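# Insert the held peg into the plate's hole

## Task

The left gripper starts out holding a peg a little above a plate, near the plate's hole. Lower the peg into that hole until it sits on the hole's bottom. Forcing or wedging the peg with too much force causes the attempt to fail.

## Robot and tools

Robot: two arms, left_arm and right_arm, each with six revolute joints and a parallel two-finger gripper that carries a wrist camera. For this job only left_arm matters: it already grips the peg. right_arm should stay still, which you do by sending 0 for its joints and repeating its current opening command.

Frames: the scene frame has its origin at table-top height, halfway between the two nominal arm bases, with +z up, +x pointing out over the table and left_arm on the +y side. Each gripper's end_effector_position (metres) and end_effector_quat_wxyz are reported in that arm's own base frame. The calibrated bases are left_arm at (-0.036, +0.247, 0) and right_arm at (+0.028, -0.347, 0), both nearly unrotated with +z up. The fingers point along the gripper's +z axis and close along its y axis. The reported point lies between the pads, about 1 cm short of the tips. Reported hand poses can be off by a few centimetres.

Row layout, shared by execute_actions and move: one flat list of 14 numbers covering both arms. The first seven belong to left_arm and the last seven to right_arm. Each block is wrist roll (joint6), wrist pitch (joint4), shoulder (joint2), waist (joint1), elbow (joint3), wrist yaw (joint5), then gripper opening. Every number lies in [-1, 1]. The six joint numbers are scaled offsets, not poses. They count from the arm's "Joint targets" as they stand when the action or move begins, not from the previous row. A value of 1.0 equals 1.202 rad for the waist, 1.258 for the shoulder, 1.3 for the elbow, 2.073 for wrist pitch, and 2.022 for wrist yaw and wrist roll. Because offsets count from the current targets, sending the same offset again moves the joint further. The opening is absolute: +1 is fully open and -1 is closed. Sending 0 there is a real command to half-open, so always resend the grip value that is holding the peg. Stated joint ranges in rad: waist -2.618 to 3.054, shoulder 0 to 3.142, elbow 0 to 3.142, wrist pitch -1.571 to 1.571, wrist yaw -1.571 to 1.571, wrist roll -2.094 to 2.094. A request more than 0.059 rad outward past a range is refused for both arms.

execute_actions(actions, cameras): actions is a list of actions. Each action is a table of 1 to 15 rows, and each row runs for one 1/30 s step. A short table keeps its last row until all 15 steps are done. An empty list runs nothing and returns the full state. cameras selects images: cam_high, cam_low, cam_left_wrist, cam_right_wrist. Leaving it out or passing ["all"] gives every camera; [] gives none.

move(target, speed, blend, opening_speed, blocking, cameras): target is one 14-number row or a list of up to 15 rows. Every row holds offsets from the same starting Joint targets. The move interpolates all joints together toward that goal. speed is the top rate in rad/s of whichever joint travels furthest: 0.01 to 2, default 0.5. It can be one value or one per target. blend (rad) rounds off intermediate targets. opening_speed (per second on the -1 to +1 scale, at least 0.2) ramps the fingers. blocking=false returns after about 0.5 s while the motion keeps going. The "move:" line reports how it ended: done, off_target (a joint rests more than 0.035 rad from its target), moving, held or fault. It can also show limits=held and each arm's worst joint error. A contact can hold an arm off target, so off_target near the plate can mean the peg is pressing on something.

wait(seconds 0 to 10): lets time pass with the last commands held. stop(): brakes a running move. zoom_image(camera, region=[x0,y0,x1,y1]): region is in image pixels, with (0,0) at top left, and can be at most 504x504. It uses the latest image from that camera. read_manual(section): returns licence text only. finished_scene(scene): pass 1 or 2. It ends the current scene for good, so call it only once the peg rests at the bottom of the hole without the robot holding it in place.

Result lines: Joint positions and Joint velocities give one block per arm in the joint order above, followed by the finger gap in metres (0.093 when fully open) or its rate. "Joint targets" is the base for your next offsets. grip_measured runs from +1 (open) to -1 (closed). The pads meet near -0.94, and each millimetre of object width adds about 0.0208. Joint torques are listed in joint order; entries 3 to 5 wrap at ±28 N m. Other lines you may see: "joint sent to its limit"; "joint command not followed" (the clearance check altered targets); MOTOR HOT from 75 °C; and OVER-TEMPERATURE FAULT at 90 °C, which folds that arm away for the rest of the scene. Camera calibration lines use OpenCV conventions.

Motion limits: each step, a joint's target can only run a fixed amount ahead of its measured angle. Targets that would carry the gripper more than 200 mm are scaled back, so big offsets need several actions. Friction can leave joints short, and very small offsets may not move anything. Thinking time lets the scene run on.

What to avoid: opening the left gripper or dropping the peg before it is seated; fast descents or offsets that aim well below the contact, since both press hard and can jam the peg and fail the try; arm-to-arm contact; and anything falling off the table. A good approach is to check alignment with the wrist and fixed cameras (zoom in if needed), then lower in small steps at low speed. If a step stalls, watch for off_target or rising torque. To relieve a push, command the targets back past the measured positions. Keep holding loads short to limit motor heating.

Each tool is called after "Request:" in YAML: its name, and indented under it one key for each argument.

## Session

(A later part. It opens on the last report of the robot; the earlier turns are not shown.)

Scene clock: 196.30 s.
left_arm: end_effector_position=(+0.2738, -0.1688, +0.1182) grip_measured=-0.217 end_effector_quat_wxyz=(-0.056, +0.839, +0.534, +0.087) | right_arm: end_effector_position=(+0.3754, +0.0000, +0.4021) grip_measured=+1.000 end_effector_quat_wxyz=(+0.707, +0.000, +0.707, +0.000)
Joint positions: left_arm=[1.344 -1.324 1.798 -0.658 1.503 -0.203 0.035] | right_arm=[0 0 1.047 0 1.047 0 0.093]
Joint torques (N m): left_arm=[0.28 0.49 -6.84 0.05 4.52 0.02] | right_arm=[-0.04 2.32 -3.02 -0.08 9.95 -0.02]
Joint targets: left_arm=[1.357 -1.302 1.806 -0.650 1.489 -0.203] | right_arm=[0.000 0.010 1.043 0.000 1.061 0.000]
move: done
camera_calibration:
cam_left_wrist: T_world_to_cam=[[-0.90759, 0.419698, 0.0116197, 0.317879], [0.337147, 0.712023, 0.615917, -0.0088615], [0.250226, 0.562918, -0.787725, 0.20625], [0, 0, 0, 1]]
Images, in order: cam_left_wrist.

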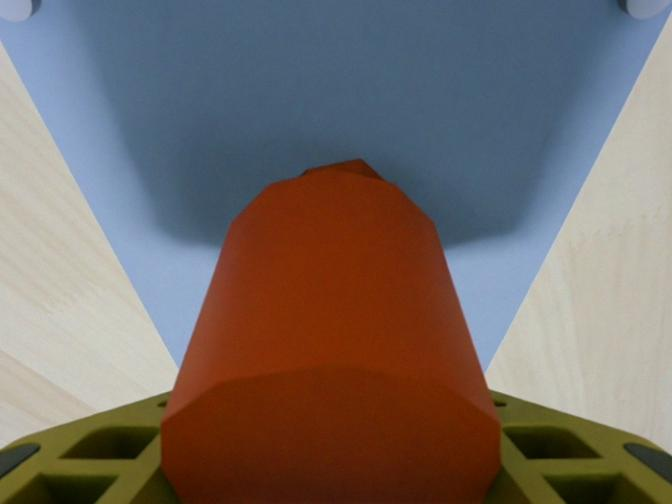

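Request:
move:
  target: [0.004,0.006,0,0.003,0,0.002,-0.921165,0,0,0,0,0,0,1]
  speed: 0.05
  cameras: ["cam_left_wrist"]

Request:
zoom_image:
  camera: "cam_left_wrist"
  region: [260, 80, 440, 220]

Scene clock: 199.77 s.
left_arm: end_effector_position=(+0.2741, -0.1688, +0.1178) grip_measured=-0.217 end_effector_quat_wxyz=(-0.055, +0.840, +0.533, +0.085) | right_arm: end_effector_position=(+0.3754, +0.0000, +0.4021) grip_measured=+1.000 end_effector_quat_wxyz=(+0.707, +0.000, +0.707, +0.000)
Joint positions: left_arm=[1.352 -1.322 1.798 -0.655 1.502 -0.197 0.035] | right_arm=[0 0 1.047 0 1.047 0 0.093]
Joint torques (N m): left_arm=[0.33 0.59 -7.13 -0.08 4.63 -0.05] | right_arm=[0.03 2.31 -3.06 -0.16 10.06 0.03]
Joint targets: left_arm=[1.365 -1.289 1.806 -0.647 1.489 -0.199] | right_arm=[0.000 0.010 1.043 0.000 1.061 0.000]
move: done
camera_calibration:
cam_left_wrist: T_world_to_cam=[[-0.905957, 0.423172, 0.0129407, 0.318125], [0.342099, 0.713698, 0.611231, -0.0092175], [0.24942, 0.558176, -0.791346, 0.205722], [0, 0, 0, 1]]
Images, in order: cam_left_wrist.

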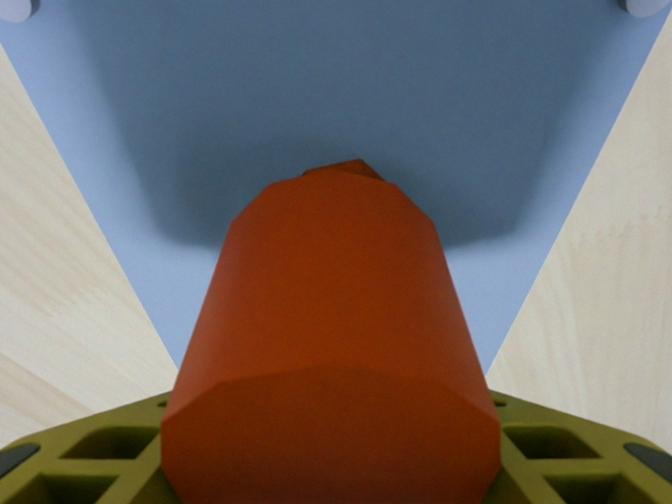

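Scaled by 2.800 from the camera's 672x504 image, which has a finer 960x720 frame.

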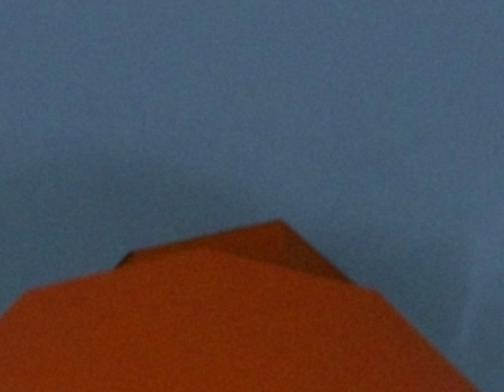

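Request:
move:
  target: [0,-0.0255,0,0,0.046,0,-0.921165,0,0,0,0,0,0,1]
  speed: 0.06
  cameras: ["cam_left_wrist"]

Request:
zoom_image:
  camera: "cam_left_wrist"
  region: [260, 80, 440, 220]

Scene clock: 203.07 s.
left_arm: end_effector_position=(+0.2748, -0.1688, +0.1209) grip_measured=-0.217 end_effector_quat_wxyz=(-0.054, +0.841, +0.532, +0.084) | right_arm: end_effector_position=(+0.3754, +0.0000, +0.4021) grip_measured=+1.000 end_effector_quat_wxyz=(+0.707, +0.000, +0.707, +0.000)
Joint positions: left_arm=[1.356 -1.332 1.798 -0.653 1.515 -0.196 0.035] | right_arm=[0 0 1.047 0 1.047 0 0.093]
Joint torques (N m): left_arm=[0.28 0.17 -6.93 0.17 8.61 -0.05] | right_arm=[-0.02 2.27 -3.06 -0.16 10.13 0.03]
Joint targets: left_arm=[1.365 -1.342 1.806 -0.646 1.549 -0.199] | right_arm=[0.000 0.010 1.043 0.000 1.061 0.000]
move: done
camera_calibration:
cam_left_wrist: T_world_to_cam=[[-0.905209, 0.424793, 0.0121671, 0.318858], [0.343421, 0.714347, 0.609729, -0.0113744], [0.250317, 0.556111, -0.792517, 0.207586], [0, 0, 0, 1]]
Images, in order: cam_left_wrist.

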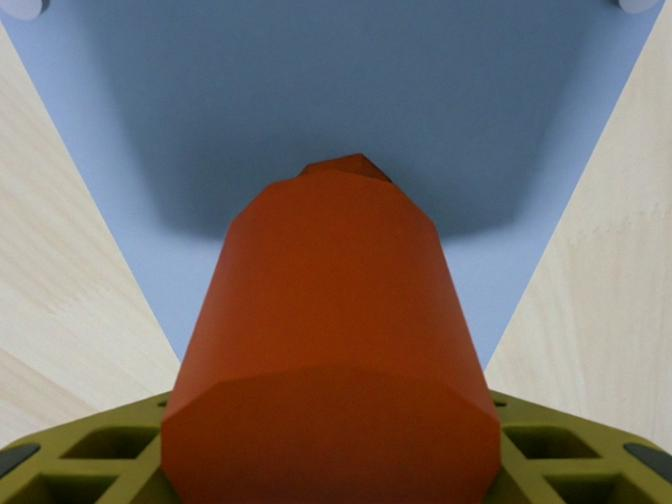

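Scaled by 2.800 from the camera's 672x504 image, which has a finer 960x720 frame.

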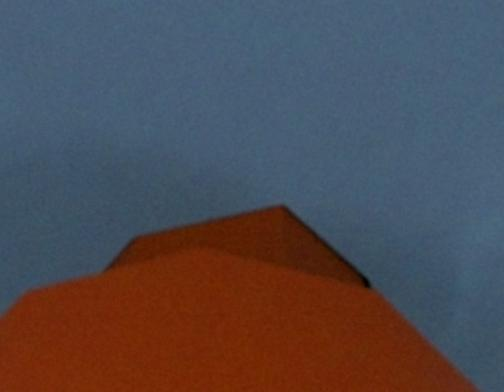

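Request:
move:
  target:
    - [0,0,0,0.006,0,0,-0.921165,0,0,0,0,0,0,1]
    - [0,0.021,0,0.006,-0.0415,0,-0.921165,0,0,0,0,0,0,1]
  speed: 0.05
  cameras: ["cam_left_wrist","cam_low"]

Request:
zoom_image:
  camera: "cam_left_wrist"
  region: [260, 80, 440, 220]

Request:
zoom_image:
  camera: "cam_low"
  region: [230, 200, 300, 260]

Scene clock: 210.80 s.
left_arm: end_effector_position=(+0.2747, -0.1684, +0.1174) grip_measured=-0.217 end_effector_quat_wxyz=(-0.053, +0.840, +0.534, +0.080) | right_arm: end_effector_position=(+0.3754, +0.0000, +0.4021) grip_measured=+1.000 end_effector_quat_wxyz=(+0.707, +0.000, +0.707, +0.000)
Joint positions: left_arm=[1.356 -1.319 1.798 -0.648 1.502 -0.188 0.035] | right_arm=[0 0 1.047 0 1.047 0 0.093]
Joint torques (N m): left_arm=[0.26 0.51 -6.78 -0.08 5.29 -0.09] | right_arm=[0.01 2.31 -3.02 -0.28 10.14 0]
Joint targets: left_arm=[1.365 -1.299 1.806 -0.640 1.495 -0.199] | right_arm=[0.000 0.010 1.043 0.000 1.061 0.000]
move: done
camera_calibration:
cam_left_wrist: T_world_to_cam=[[-0.907065, 0.420766, 0.0137778, 0.318288], [0.342879, 0.719379, 0.604092, -0.00784214], [0.24427, 0.552675, -0.796795, 0.206193], [0, 0, 0, 1]]
Images, in order: cam_low, cam_left_wrist.

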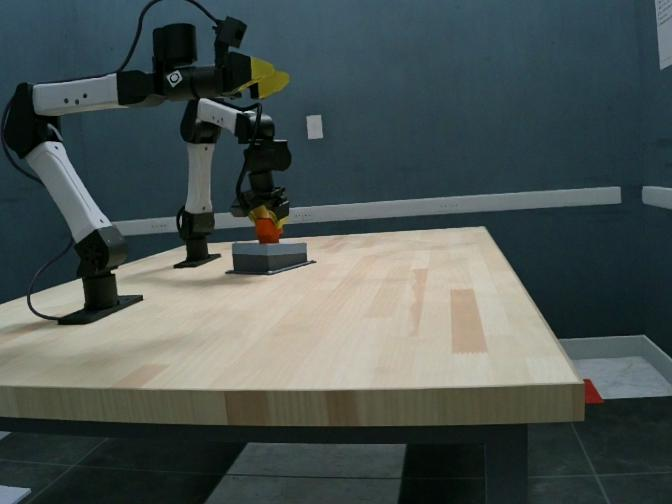

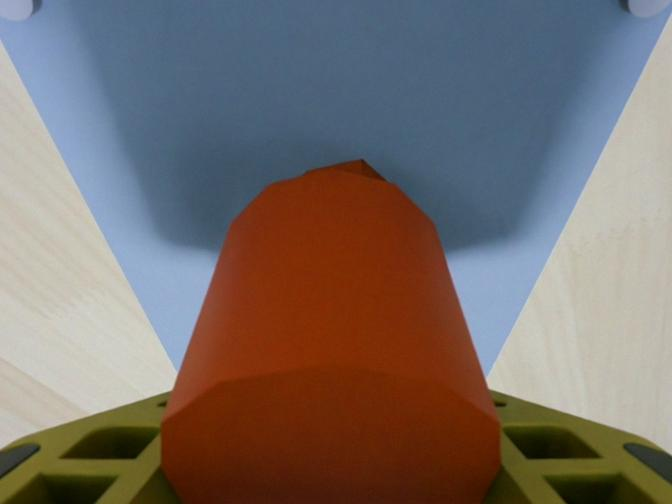

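Scaled by 2.800 from the camera's 672x504 image, which has a finer 960x720 frame.

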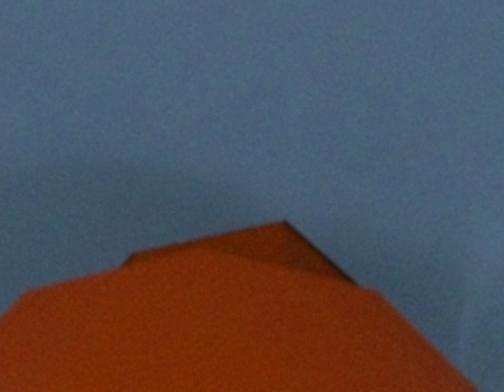

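Scaled by 7.200 from the camera's 672x504 image, which has a finer 960x720 frame.

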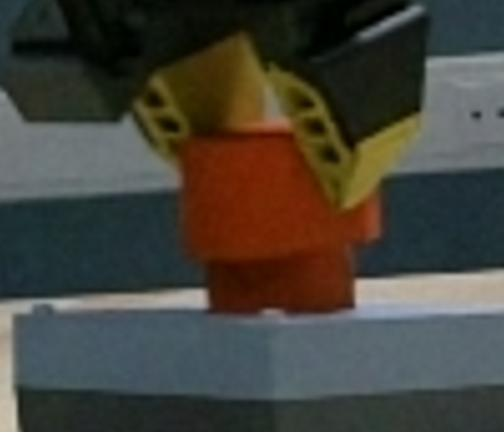

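Request:
move:
  target: [0.005,0.002,0,0.01,-0.003,0.015,-0.921165,0,0,0,0,0,0,1]
  speed: 0.05
  cameras: ["cam_left_wrist"]

Request:
zoom_image:
  camera: "cam_left_wrist"
  region: [260, 80, 440, 220]

Scene clock: 214.30 s.
left_arm: end_effector_position=(+0.2751, -0.1678, +0.1149) grip_measured=-0.217 end_effector_quat_wxyz=(-0.050, +0.840, +0.536, +0.071) | right_arm: end_effector_position=(+0.3754, +0.0000, +0.4021) grip_measured=+1.000 end_effector_quat_wxyz=(+0.707, +0.000, +0.707, +0.000)
Joint positions: left_arm=[1.367 -1.309 1.798 -0.635 1.494 -0.168 0.035] | right_arm=[0 0 1.047 0 1.047 0 0.093]
Joint torques (N m): left_arm=[0.25 0.48 -6.82 0.1 5.68 0] | right_arm=[0.04 2.35 -3.22 -0.08 10.07 0.02]
Joint targets: left_arm=[1.375 -1.294 1.806 -0.627 1.491 -0.169] | right_arm=[0.000 0.010 1.043 0.000 1.061 0.000]
move: done
camera_calibration:
cam_left_wrist: T_world_to_cam=[[-0.90828, 0.417986, 0.0177481, 0.317908], [0.347754, 0.730722, 0.587463, -0.00440464], [0.232583, 0.539753, -0.809056, 0.206172], [0, 0, 0, 1]]
Images, in order: cam_left_wrist.

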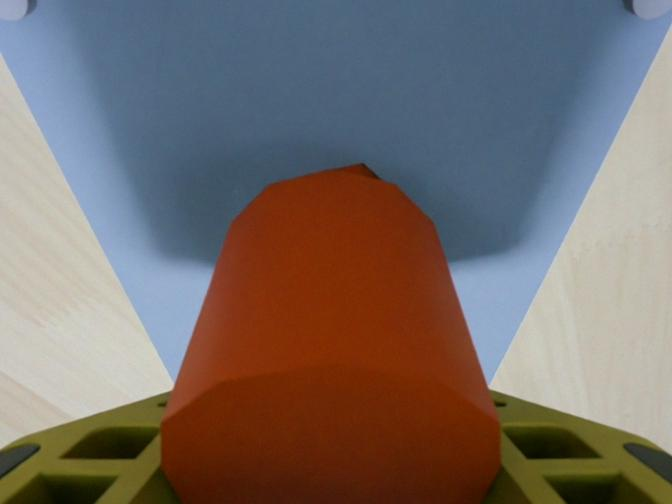

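Scaled by 2.800 from the camera's 672x504 image, which has a finer 960x720 frame.

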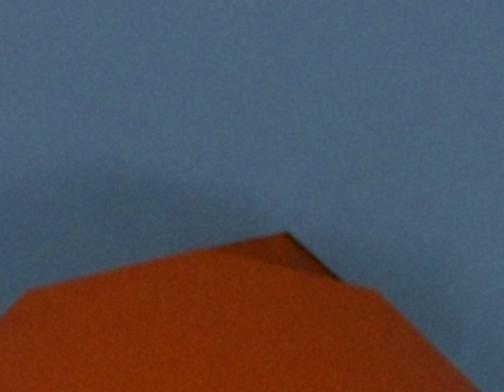

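Request:
move:
  target: [0.004,0.005,0,0.0075,-0.0085,0.01,-0.921165,0,0,0,0,0,0,1]
  speed: 0.05
  cameras: ["cam_left_wrist","cam_low"]

Request:
zoom_image:
  camera: "cam_left_wrist"
  region: [260, 80, 440, 220]

Request:
zoom_image:
  camera: "cam_low"
  region: [230, 200, 300, 260]

Scene clock: 217.17 s.
left_arm: end_effector_position=(+0.2753, -0.1674, +0.1115) grip_measured=-0.217 end_effector_quat_wxyz=(-0.047, +0.840, +0.537, +0.063) | right_arm: end_effector_position=(+0.3754, +0.0000, +0.4021) grip_measured=+1.000 end_effector_quat_wxyz=(+0.707, +0.000, +0.707, +0.000)
Joint positions: left_arm=[1.375 -1.296 1.798 -0.625 1.482 -0.151 0.035] | right_arm=[0 0 1.047 0 1.047 0 0.093]
Joint torques (N m): left_arm=[0.2 0.46 -6.76 -0.1 5.6 0.04] | right_arm=[0.09 2.28 -3.15 -0.23 9.83 0]
Joint targets: left_arm=[1.383 -1.284 1.806 -0.618 1.480 -0.148] | right_arm=[0.000 0.010 1.043 0.000 1.061 0.000]
move: done
camera_calibration:
cam_left_wrist: T_world_to_cam=[[-0.909217, 0.415801, 0.0208205, 0.317488], [0.351375, 0.739595, 0.574052, -0.000789399], [0.223293, 0.529254, -0.818554, 0.204978], [0, 0, 0, 1]]
Images, in order: cam_low, cam_left_wrist.

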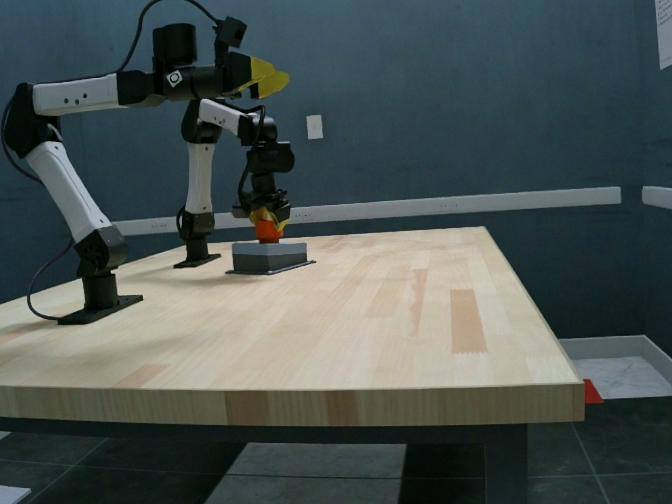

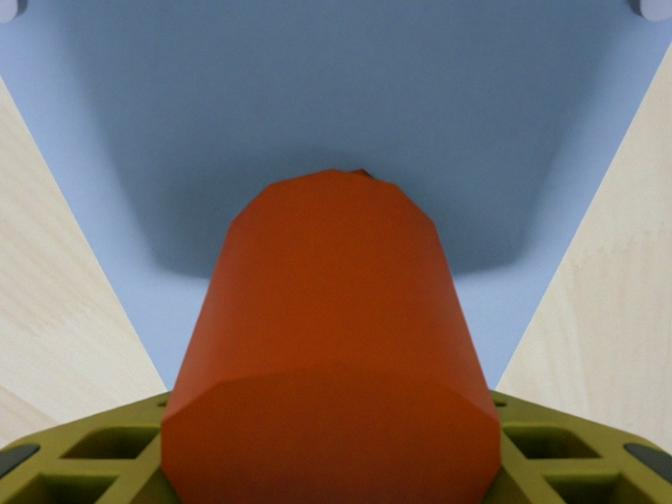

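Scaled by 2.800 from the camera's 672x504 image, which has a finer 960x720 frame.

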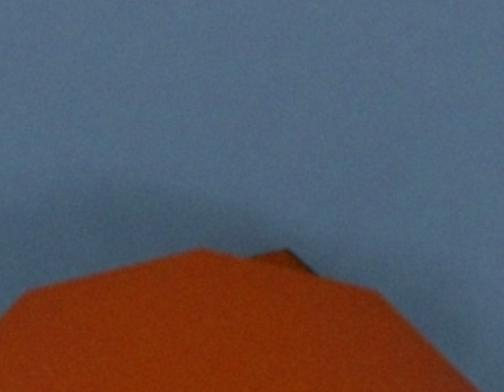

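Scaled by 7.200 from the camera's 672x504 image, which has a finer 960x720 frame.

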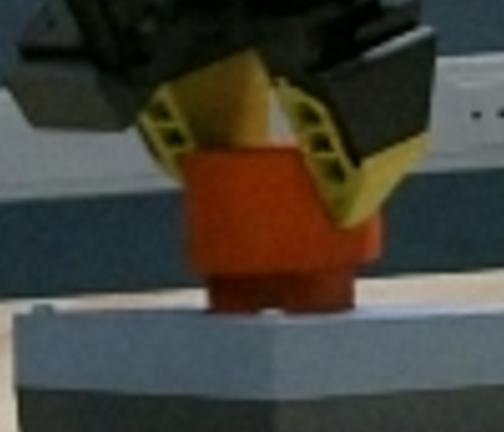

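Request:
move:
  target: [0.001,0.0077,0,0.002,-0.0123,0.002,-0.921165,0,0,0,0,0,0,1]
  speed: 0.05
  cameras: ["cam_left_wrist","cam_low"]

Request:
zoom_image:
  camera: "cam_low"
  region: [230, 200, 300, 260]

Scene clock: 220.70 s.
left_arm: end_effector_position=(+0.2754, -0.1672, +0.1103) grip_measured=-0.217 end_effector_quat_wxyz=(-0.046, +0.840, +0.537, +0.061) | right_arm: end_effector_position=(+0.3754, +0.0000, +0.4021) grip_measured=+1.000 end_effector_quat_wxyz=(+0.707, +0.000, +0.707, +0.000)
Joint positions: left_arm=[1.378 -1.291 1.798 -0.622 1.478 -0.147 0.035] | right_arm=[0 0 1.047 0 1.047 0 0.093]
Joint torques (N m): left_arm=[0.21 0.54 -6.69 -0.03 4.56 0.06] | right_arm=[0.01 2.34 -2.88 -0.03 10.15 -0.01]
Joint targets: left_arm=[1.385 -1.268 1.806 -0.616 1.464 -0.145] | right_arm=[0.000 0.010 1.043 0.000 1.061 0.000]
move: done
camera_calibration:
cam_left_wrist: T_world_to_cam=[[-0.908931, 0.416376, 0.021784, 0.317394], [0.353291, 0.741368, 0.570577, -0.000106046], [0.221425, 0.526311, -0.820955, 0.204216], [0, 0, 0, 1]]
Images, in order: cam_low, cam_left_wrist.

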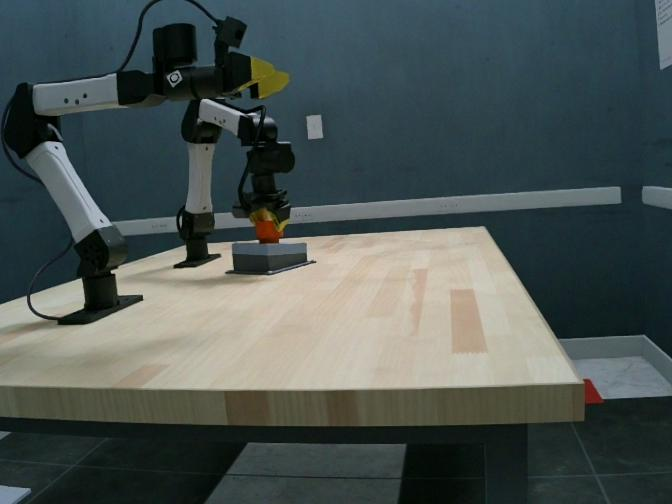

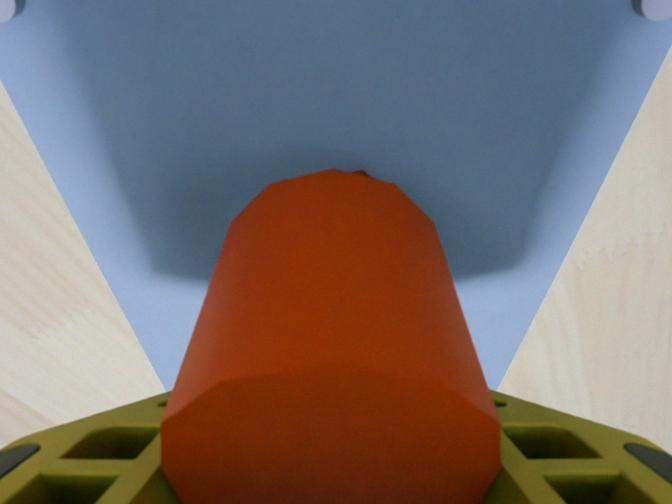

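Scaled by 7.200 from the camera's 672x504 image, which has a finer 960x720 frame.

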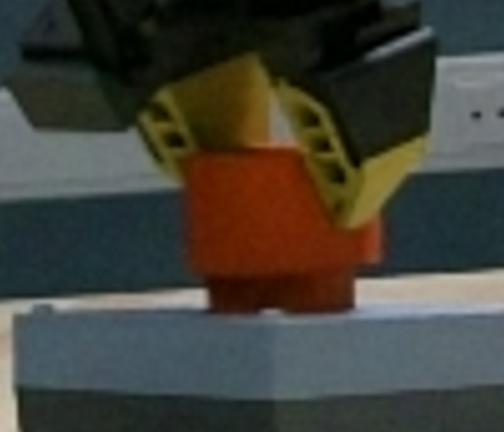

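Request:
move:
  target: [0.004,0,0,0.0075,0,0.01,-0.921165,0,0,0,0,0,0,1]
  speed: 0.05
  cameras: ["cam_left_wrist","cam_low"]

Request:
zoom_image:
  camera: "cam_left_wrist"
  region: [260, 80, 440, 220]

Request:
zoom_image:
  camera: "cam_low"
  region: [230, 200, 300, 260]

Scene clock: 223.67 s.
left_arm: end_effector_position=(+0.2758, -0.1667, +0.1097) grip_measured=-0.217 end_effector_quat_wxyz=(-0.043, +0.840, +0.538, +0.054) | right_arm: end_effector_position=(+0.3754, +0.0000, +0.4021) grip_measured=+1.000 end_effector_quat_wxyz=(+0.707, +0.000, +0.707, +0.000)
Joint positions: left_arm=[1.387 -1.289 1.798 -0.613 1.477 -0.132 0.035] | right_arm=[0 0 1.047 0 1.047 0 0.093]
Joint torques (N m): left_arm=[0.11 0.56 -6.83 -0.17 4.45 0.15] | right_arm=[0 2.29 -3.21 -0.31 10.13 0]
Joint targets: left_arm=[1.393 -1.268 1.806 -0.607 1.464 -0.124] | right_arm=[0.000 0.010 1.043 0.000 1.061 0.000]
move: done
camera_calibration:
cam_left_wrist: T_world_to_cam=[[-0.909327, 0.415346, 0.0247646, 0.317161], [0.357247, 0.748847, 0.558214, 0.00115159], [0.213307, 0.516446, -0.829327, 0.204884], [0, 0, 0, 1]]
Images, in order: cam_low, cam_left_wrist.

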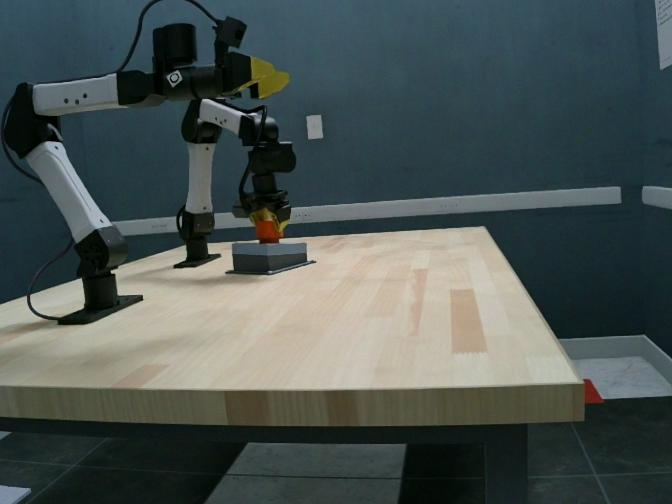

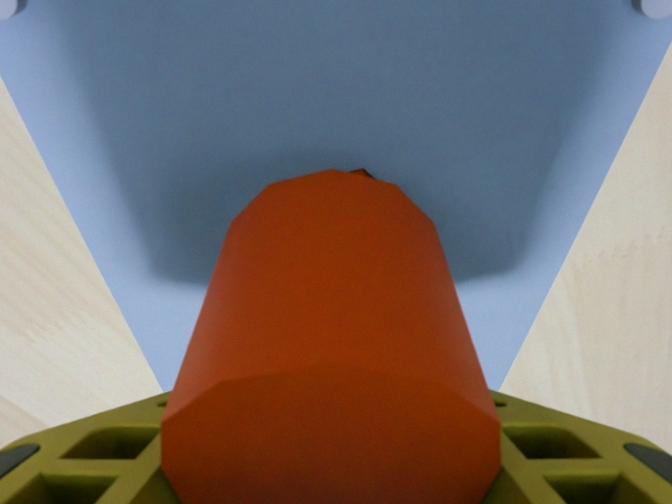

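Scaled by 2.800 from the camera's 672x504 image, which has a finer 960x720 frame.

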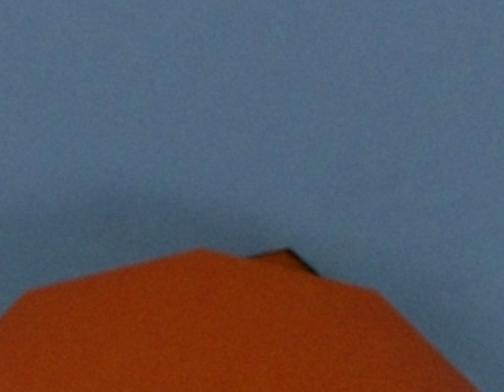

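Scaled by 7.200 from the camera's 672x504 image, which has a finer 960x720 frame.

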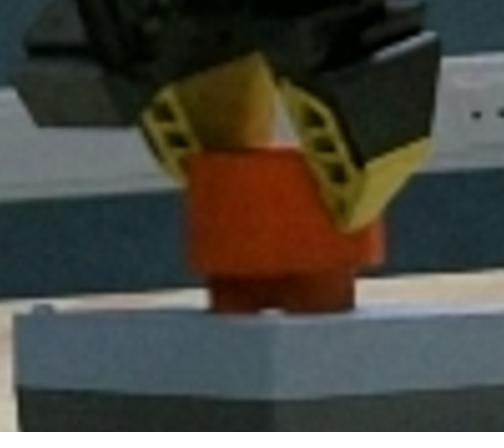

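Request:
move:
  target:
    - [0,0.002,0,0,-0.006,0,-0.921165,0,0,0,0,0,0,1]
    - [0,0.002,0,0.006,-0.006,0.009,-0.921165,0,0,0,0,0,0,1]
  speed: 0.05
  cameras: ["cam_left_wrist","cam_low"]

Request:
zoom_image:
  camera: "cam_left_wrist"
  region: [260, 80, 440, 220]

Scene clock: 228.20 s.
left_arm: end_effector_position=(+0.2757, -0.1669, +0.1089) grip_measured=-0.217 end_effector_quat_wxyz=(-0.040, +0.840, +0.540, +0.046) | right_arm: end_effector_position=(+0.3754, +0.0000, +0.4021) grip_measured=+1.000 end_effector_quat_wxyz=(+0.707, +0.000, +0.707, +0.000)
Joint positions: left_arm=[1.392 -1.286 1.798 -0.605 1.476 -0.115 0.035] | right_arm=[0 0 1.047 0 1.047 0 0.093]
Joint torques (N m): left_arm=[0.12 0.55 -6.75 -0.09 4.22 0.14] | right_arm=[0.01 2.29 -3.12 -0.03 10 0.02]
Heat: left arm: 49 °C; right arm: 55 °C.
Joint targets: left_arm=[1.393 -1.264 1.806 -0.600 1.456 -0.106] | right_arm=[0.000 0.010 1.043 0.000 1.061 0.000]
move: done
camera_calibration:
cam_left_wrist: T_world_to_cam=[[-0.910791, 0.411968, 0.0272609, 0.316765], [0.359222, 0.758169, 0.544186, 0.00435391], [0.203519, 0.505432, -0.838522, 0.206182], [0, 0, 0, 1]]
Images, in order: cam_low, cam_left_wrist.

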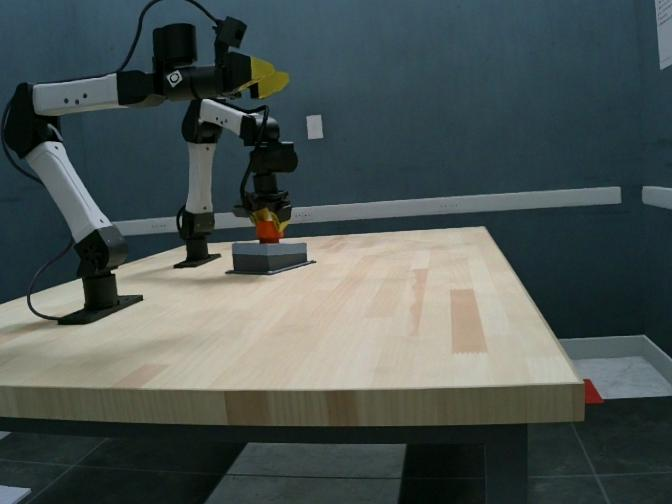

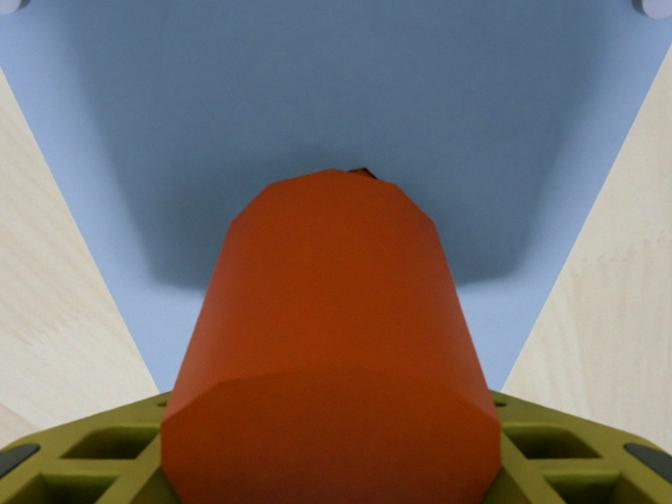

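Scaled by 2.800 from the camera's 672x504 image, which has a finer 960x720 frame.

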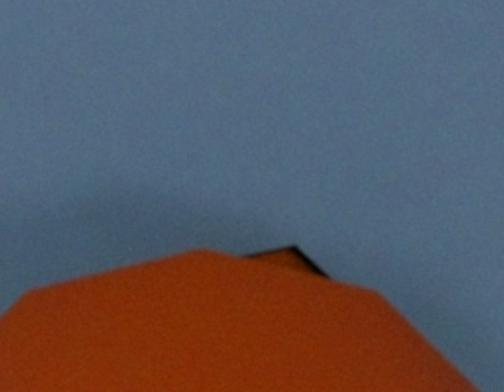

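Request:
move:
  target: [0,-0.004,0,-0.003,0.015,-0.004,-0.15,0,0,0,0,0,0,1]
  speed: 0.05
  opening_speed: 0.4
  cameras: ["cam_left_wrist","cam_low"]

Request:
zoom_image:
  camera: "cam_left_wrist"
  region: [260, 80, 440, 220]

Request:
zoom_image:
  camera: "cam_low"
  region: [230, 200, 300, 260]

Scene clock: 232.83 s.
left_arm: end_effector_position=(+0.2757, -0.1669, +0.1089) grip_measured=-0.147 end_effector_quat_wxyz=(-0.040, +0.840, +0.540, +0.046) | right_arm: end_effector_position=(+0.3754, +0.0000, +0.4021) grip_measured=+1.000 end_effector_quat_wxyz=(+0.707, +0.000, +0.707, +0.000)
Joint positions: left_arm=[1.393 -1.286 1.798 -0.605 1.476 -0.115 0.038] | right_arm=[0 0 1.047 0 1.047 0 0.093]
Joint torques (N m): left_arm=[0.15 0.43 -6.99 -0.57 5.93 0.06] | right_arm=[-0.03 2.26 -3.29 -0.28 10.03 0.03]
Joint targets: left_arm=[1.393 -1.272 1.806 -0.603 1.476 -0.114] | right_arm=[0.000 0.010 1.043 0.000 1.061 0.000]
move: done
camera_calibration:
cam_left_wrist: T_world_to_cam=[[-0.910476, 0.412657, 0.0273525, 0.316783], [0.359845, 0.757883, 0.544174, 0.00413582], [0.203827, 0.5053, -0.838526, 0.206076], [0, 0, 0, 1]]
Images, in order: cam_low, cam_left_wrist.

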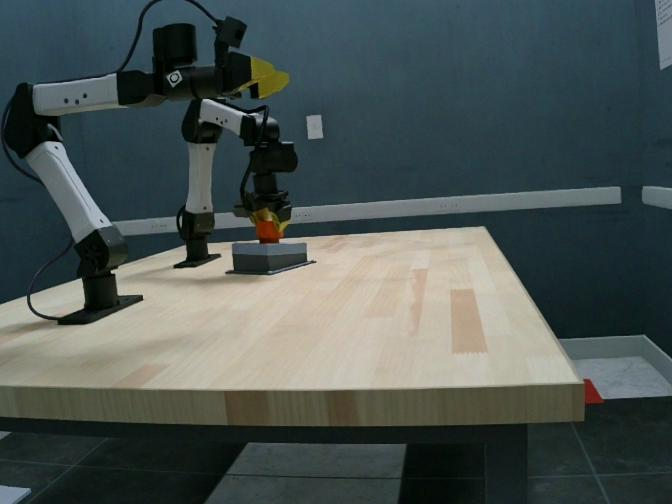

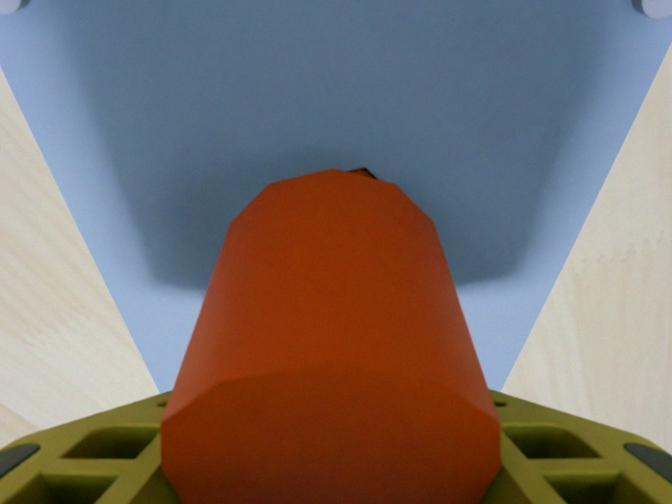

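Scaled by 2.800 from the camera's 672x504 image, which has a finer 960x720 frame.

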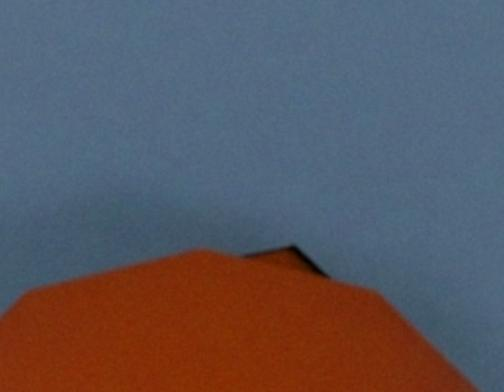

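Scaled by 7.200 from the camera's 672x504 image, which has a finer 960x720 frame.

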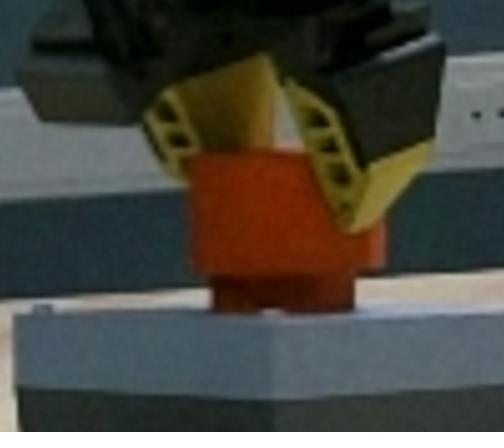

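Request:
move:
  target: [0,0,0,0,0,0,0.4,0,0,0,0,0,0,1]
  opening_speed: 0.4
  cameras: ["cam_left_wrist","cam_low"]

Request:
zoom_image:
  camera: "cam_low"
  region: [230, 200, 300, 260]

Scene clock: 236.23 s.
left_arm: end_effector_position=(+0.2757, -0.1668, +0.1089) grip_measured=+0.398 end_effector_quat_wxyz=(-0.040, +0.840, +0.539, +0.046) | right_arm: end_effector_position=(+0.3754, +0.0000, +0.4021) grip_measured=+1.000 end_effector_quat_wxyz=(+0.707, +0.000, +0.707, +0.000)
Joint positions: left_arm=[1.393 -1.286 1.798 -0.605 1.476 -0.116 0.064] | right_arm=[0 0 1.047 0 1.047 0 0.093]
Joint torques (N m): left_arm=[0.17 0.39 -6.75 -0.7 5.97 0.11] | right_arm=[0.04 2.29 -3.06 -0.18 10.13 0.03]
Joint targets: left_arm=[1.393 -1.272 1.806 -0.603 1.476 -0.114] | right_arm=[0.000 0.010 1.043 0.000 1.061 0.000]
move: done
camera_calibration:
cam_left_wrist: T_world_to_cam=[[-0.910318, 0.413006, 0.0273306, 0.316811], [0.360049, 0.757563, 0.544484, 0.0039357], [0.20417, 0.505494, -0.838326, 0.205964], [0, 0, 0, 1]]
Images, in order: cam_low, cam_left_wrist.

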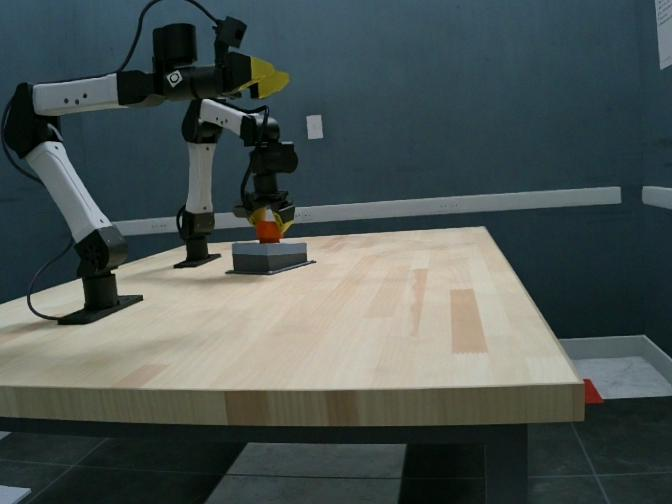

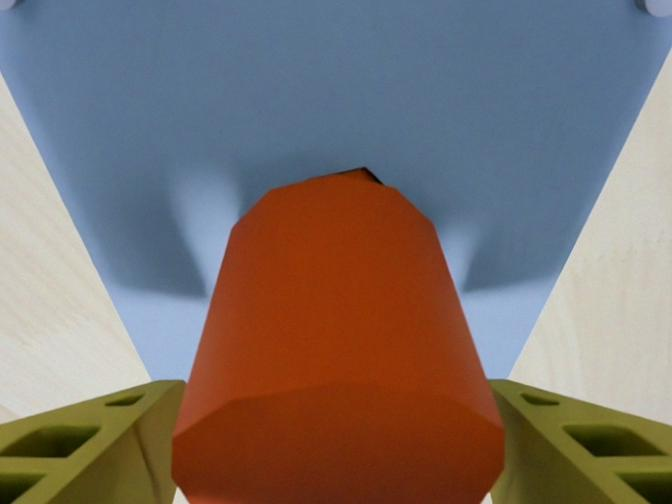

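Scaled by 7.200 from the camera's 672x504 image, which has a finer 960x720 frame.

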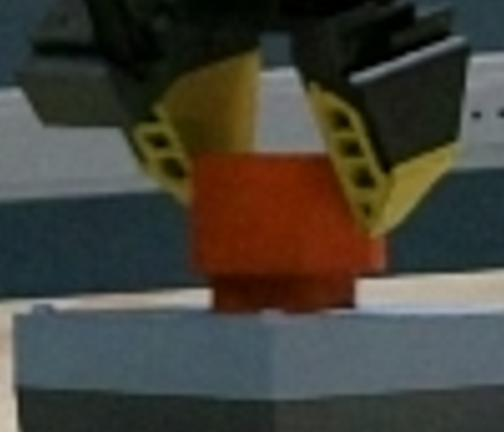

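Request:
move:
  target:
    - [0,0,0,0,0,0,0.9,0,0,0,0,0,0,1]
    - [0,-0.12,0,0,0.21,0,0.9,0,0,0,0,0,0,1]
  speed: 0.2
  opening_speed: 1
  cameras: ["cam_left_wrist","cam_low","cam_high"]

Request:
zoom_image:
  camera: "cam_low"
  region: [210, 180, 330, 280]

Request:
zoom_image:
  camera: "cam_high"
  region: [230, 240, 350, 360]

Scene clock: 241.00 s.
left_arm: end_effector_position=(+0.2796, -0.1695, +0.1711) grip_measured=+0.897 end_effector_quat_wxyz=(-0.026, +0.840, +0.540, +0.052) | right_arm: end_effector_position=(+0.3754, +0.0000, +0.4021) grip_measured=+1.000 end_effector_quat_wxyz=(+0.707, +0.000, +0.707, +0.000)
Joint positions: left_arm=[1.393 -1.504 1.798 -0.605 1.724 -0.116 0.088] | right_arm=[0 0 1.047 0 1.047 0 0.093]
Joint torques (N m): left_arm=[0.18 0.19 -6.8 -0.49 7.98 0.08] | right_arm=[0.01 2.31 -2.96 -0.12 10.15 0.01]
Joint targets: left_arm=[1.393 -1.521 1.806 -0.603 1.749 -0.114] | right_arm=[0.000 0.010 1.043 0.000 1.061 0.000]
move: done
camera_calibration:
cam_left_wrist: T_world_to_cam=[[-0.910628, 0.41322, -0.00232323, 0.324894], [0.346601, 0.766854, 0.540188, -0.0232161], [0.224998, 0.491105, -0.841541, 0.250923], [0, 0, 0, 1]]
Images, in order: cam_high, cam_low, cam_left_wrist.

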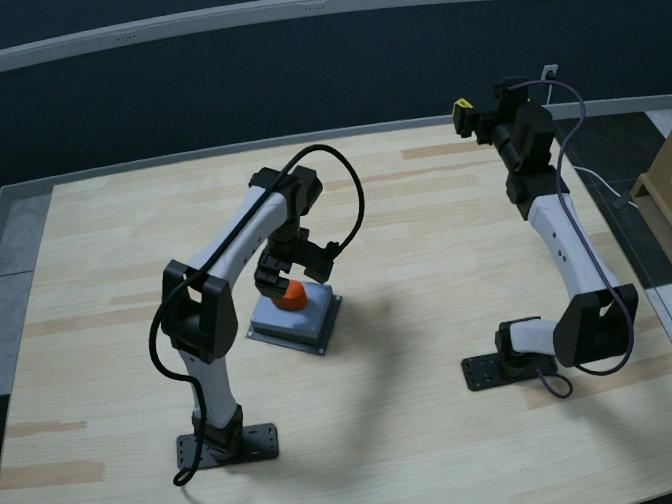

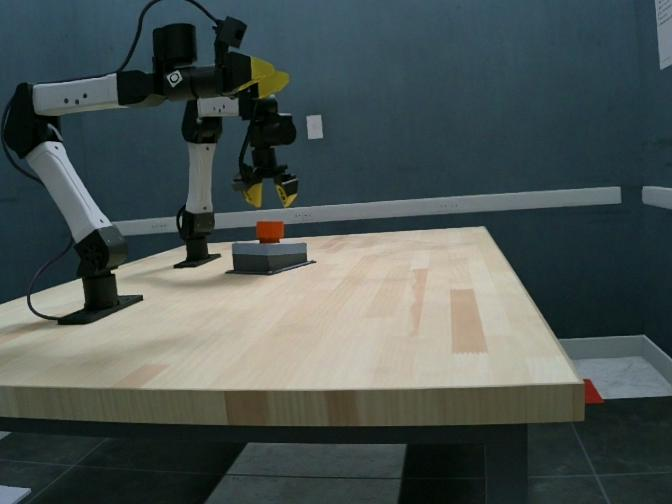

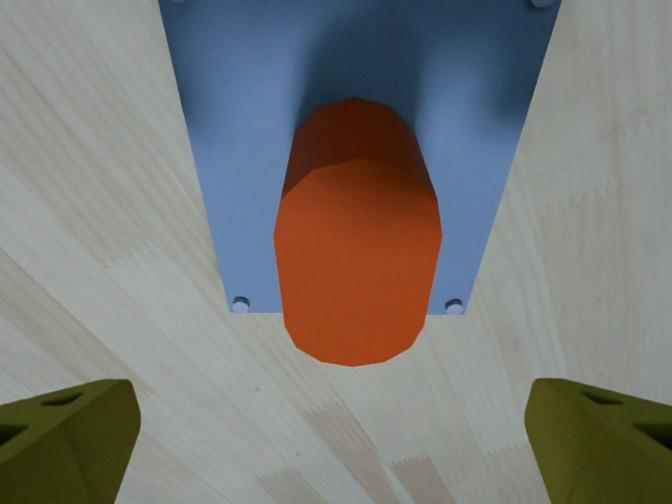

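Scaled by 4.200 from the camera's 672x504 image, which has a finer 960x720 frame.

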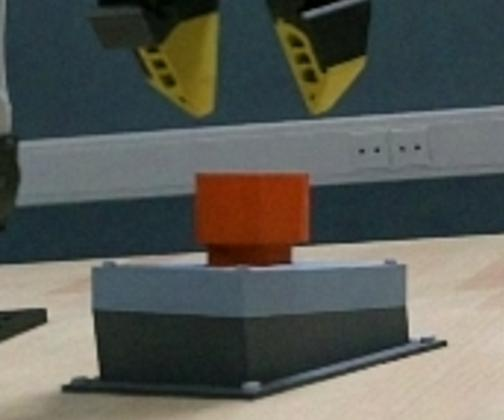

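Scaled by 4.200 from the camera's 672x504 image, which has a finer 960x720 frame.

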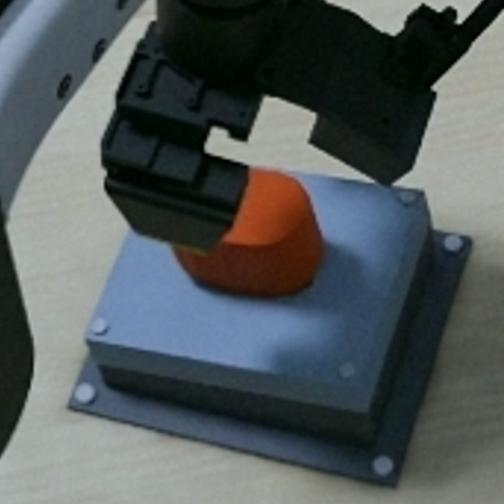

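Request:
finished_scene:
  scene: 1

The scene is finished: the task was done.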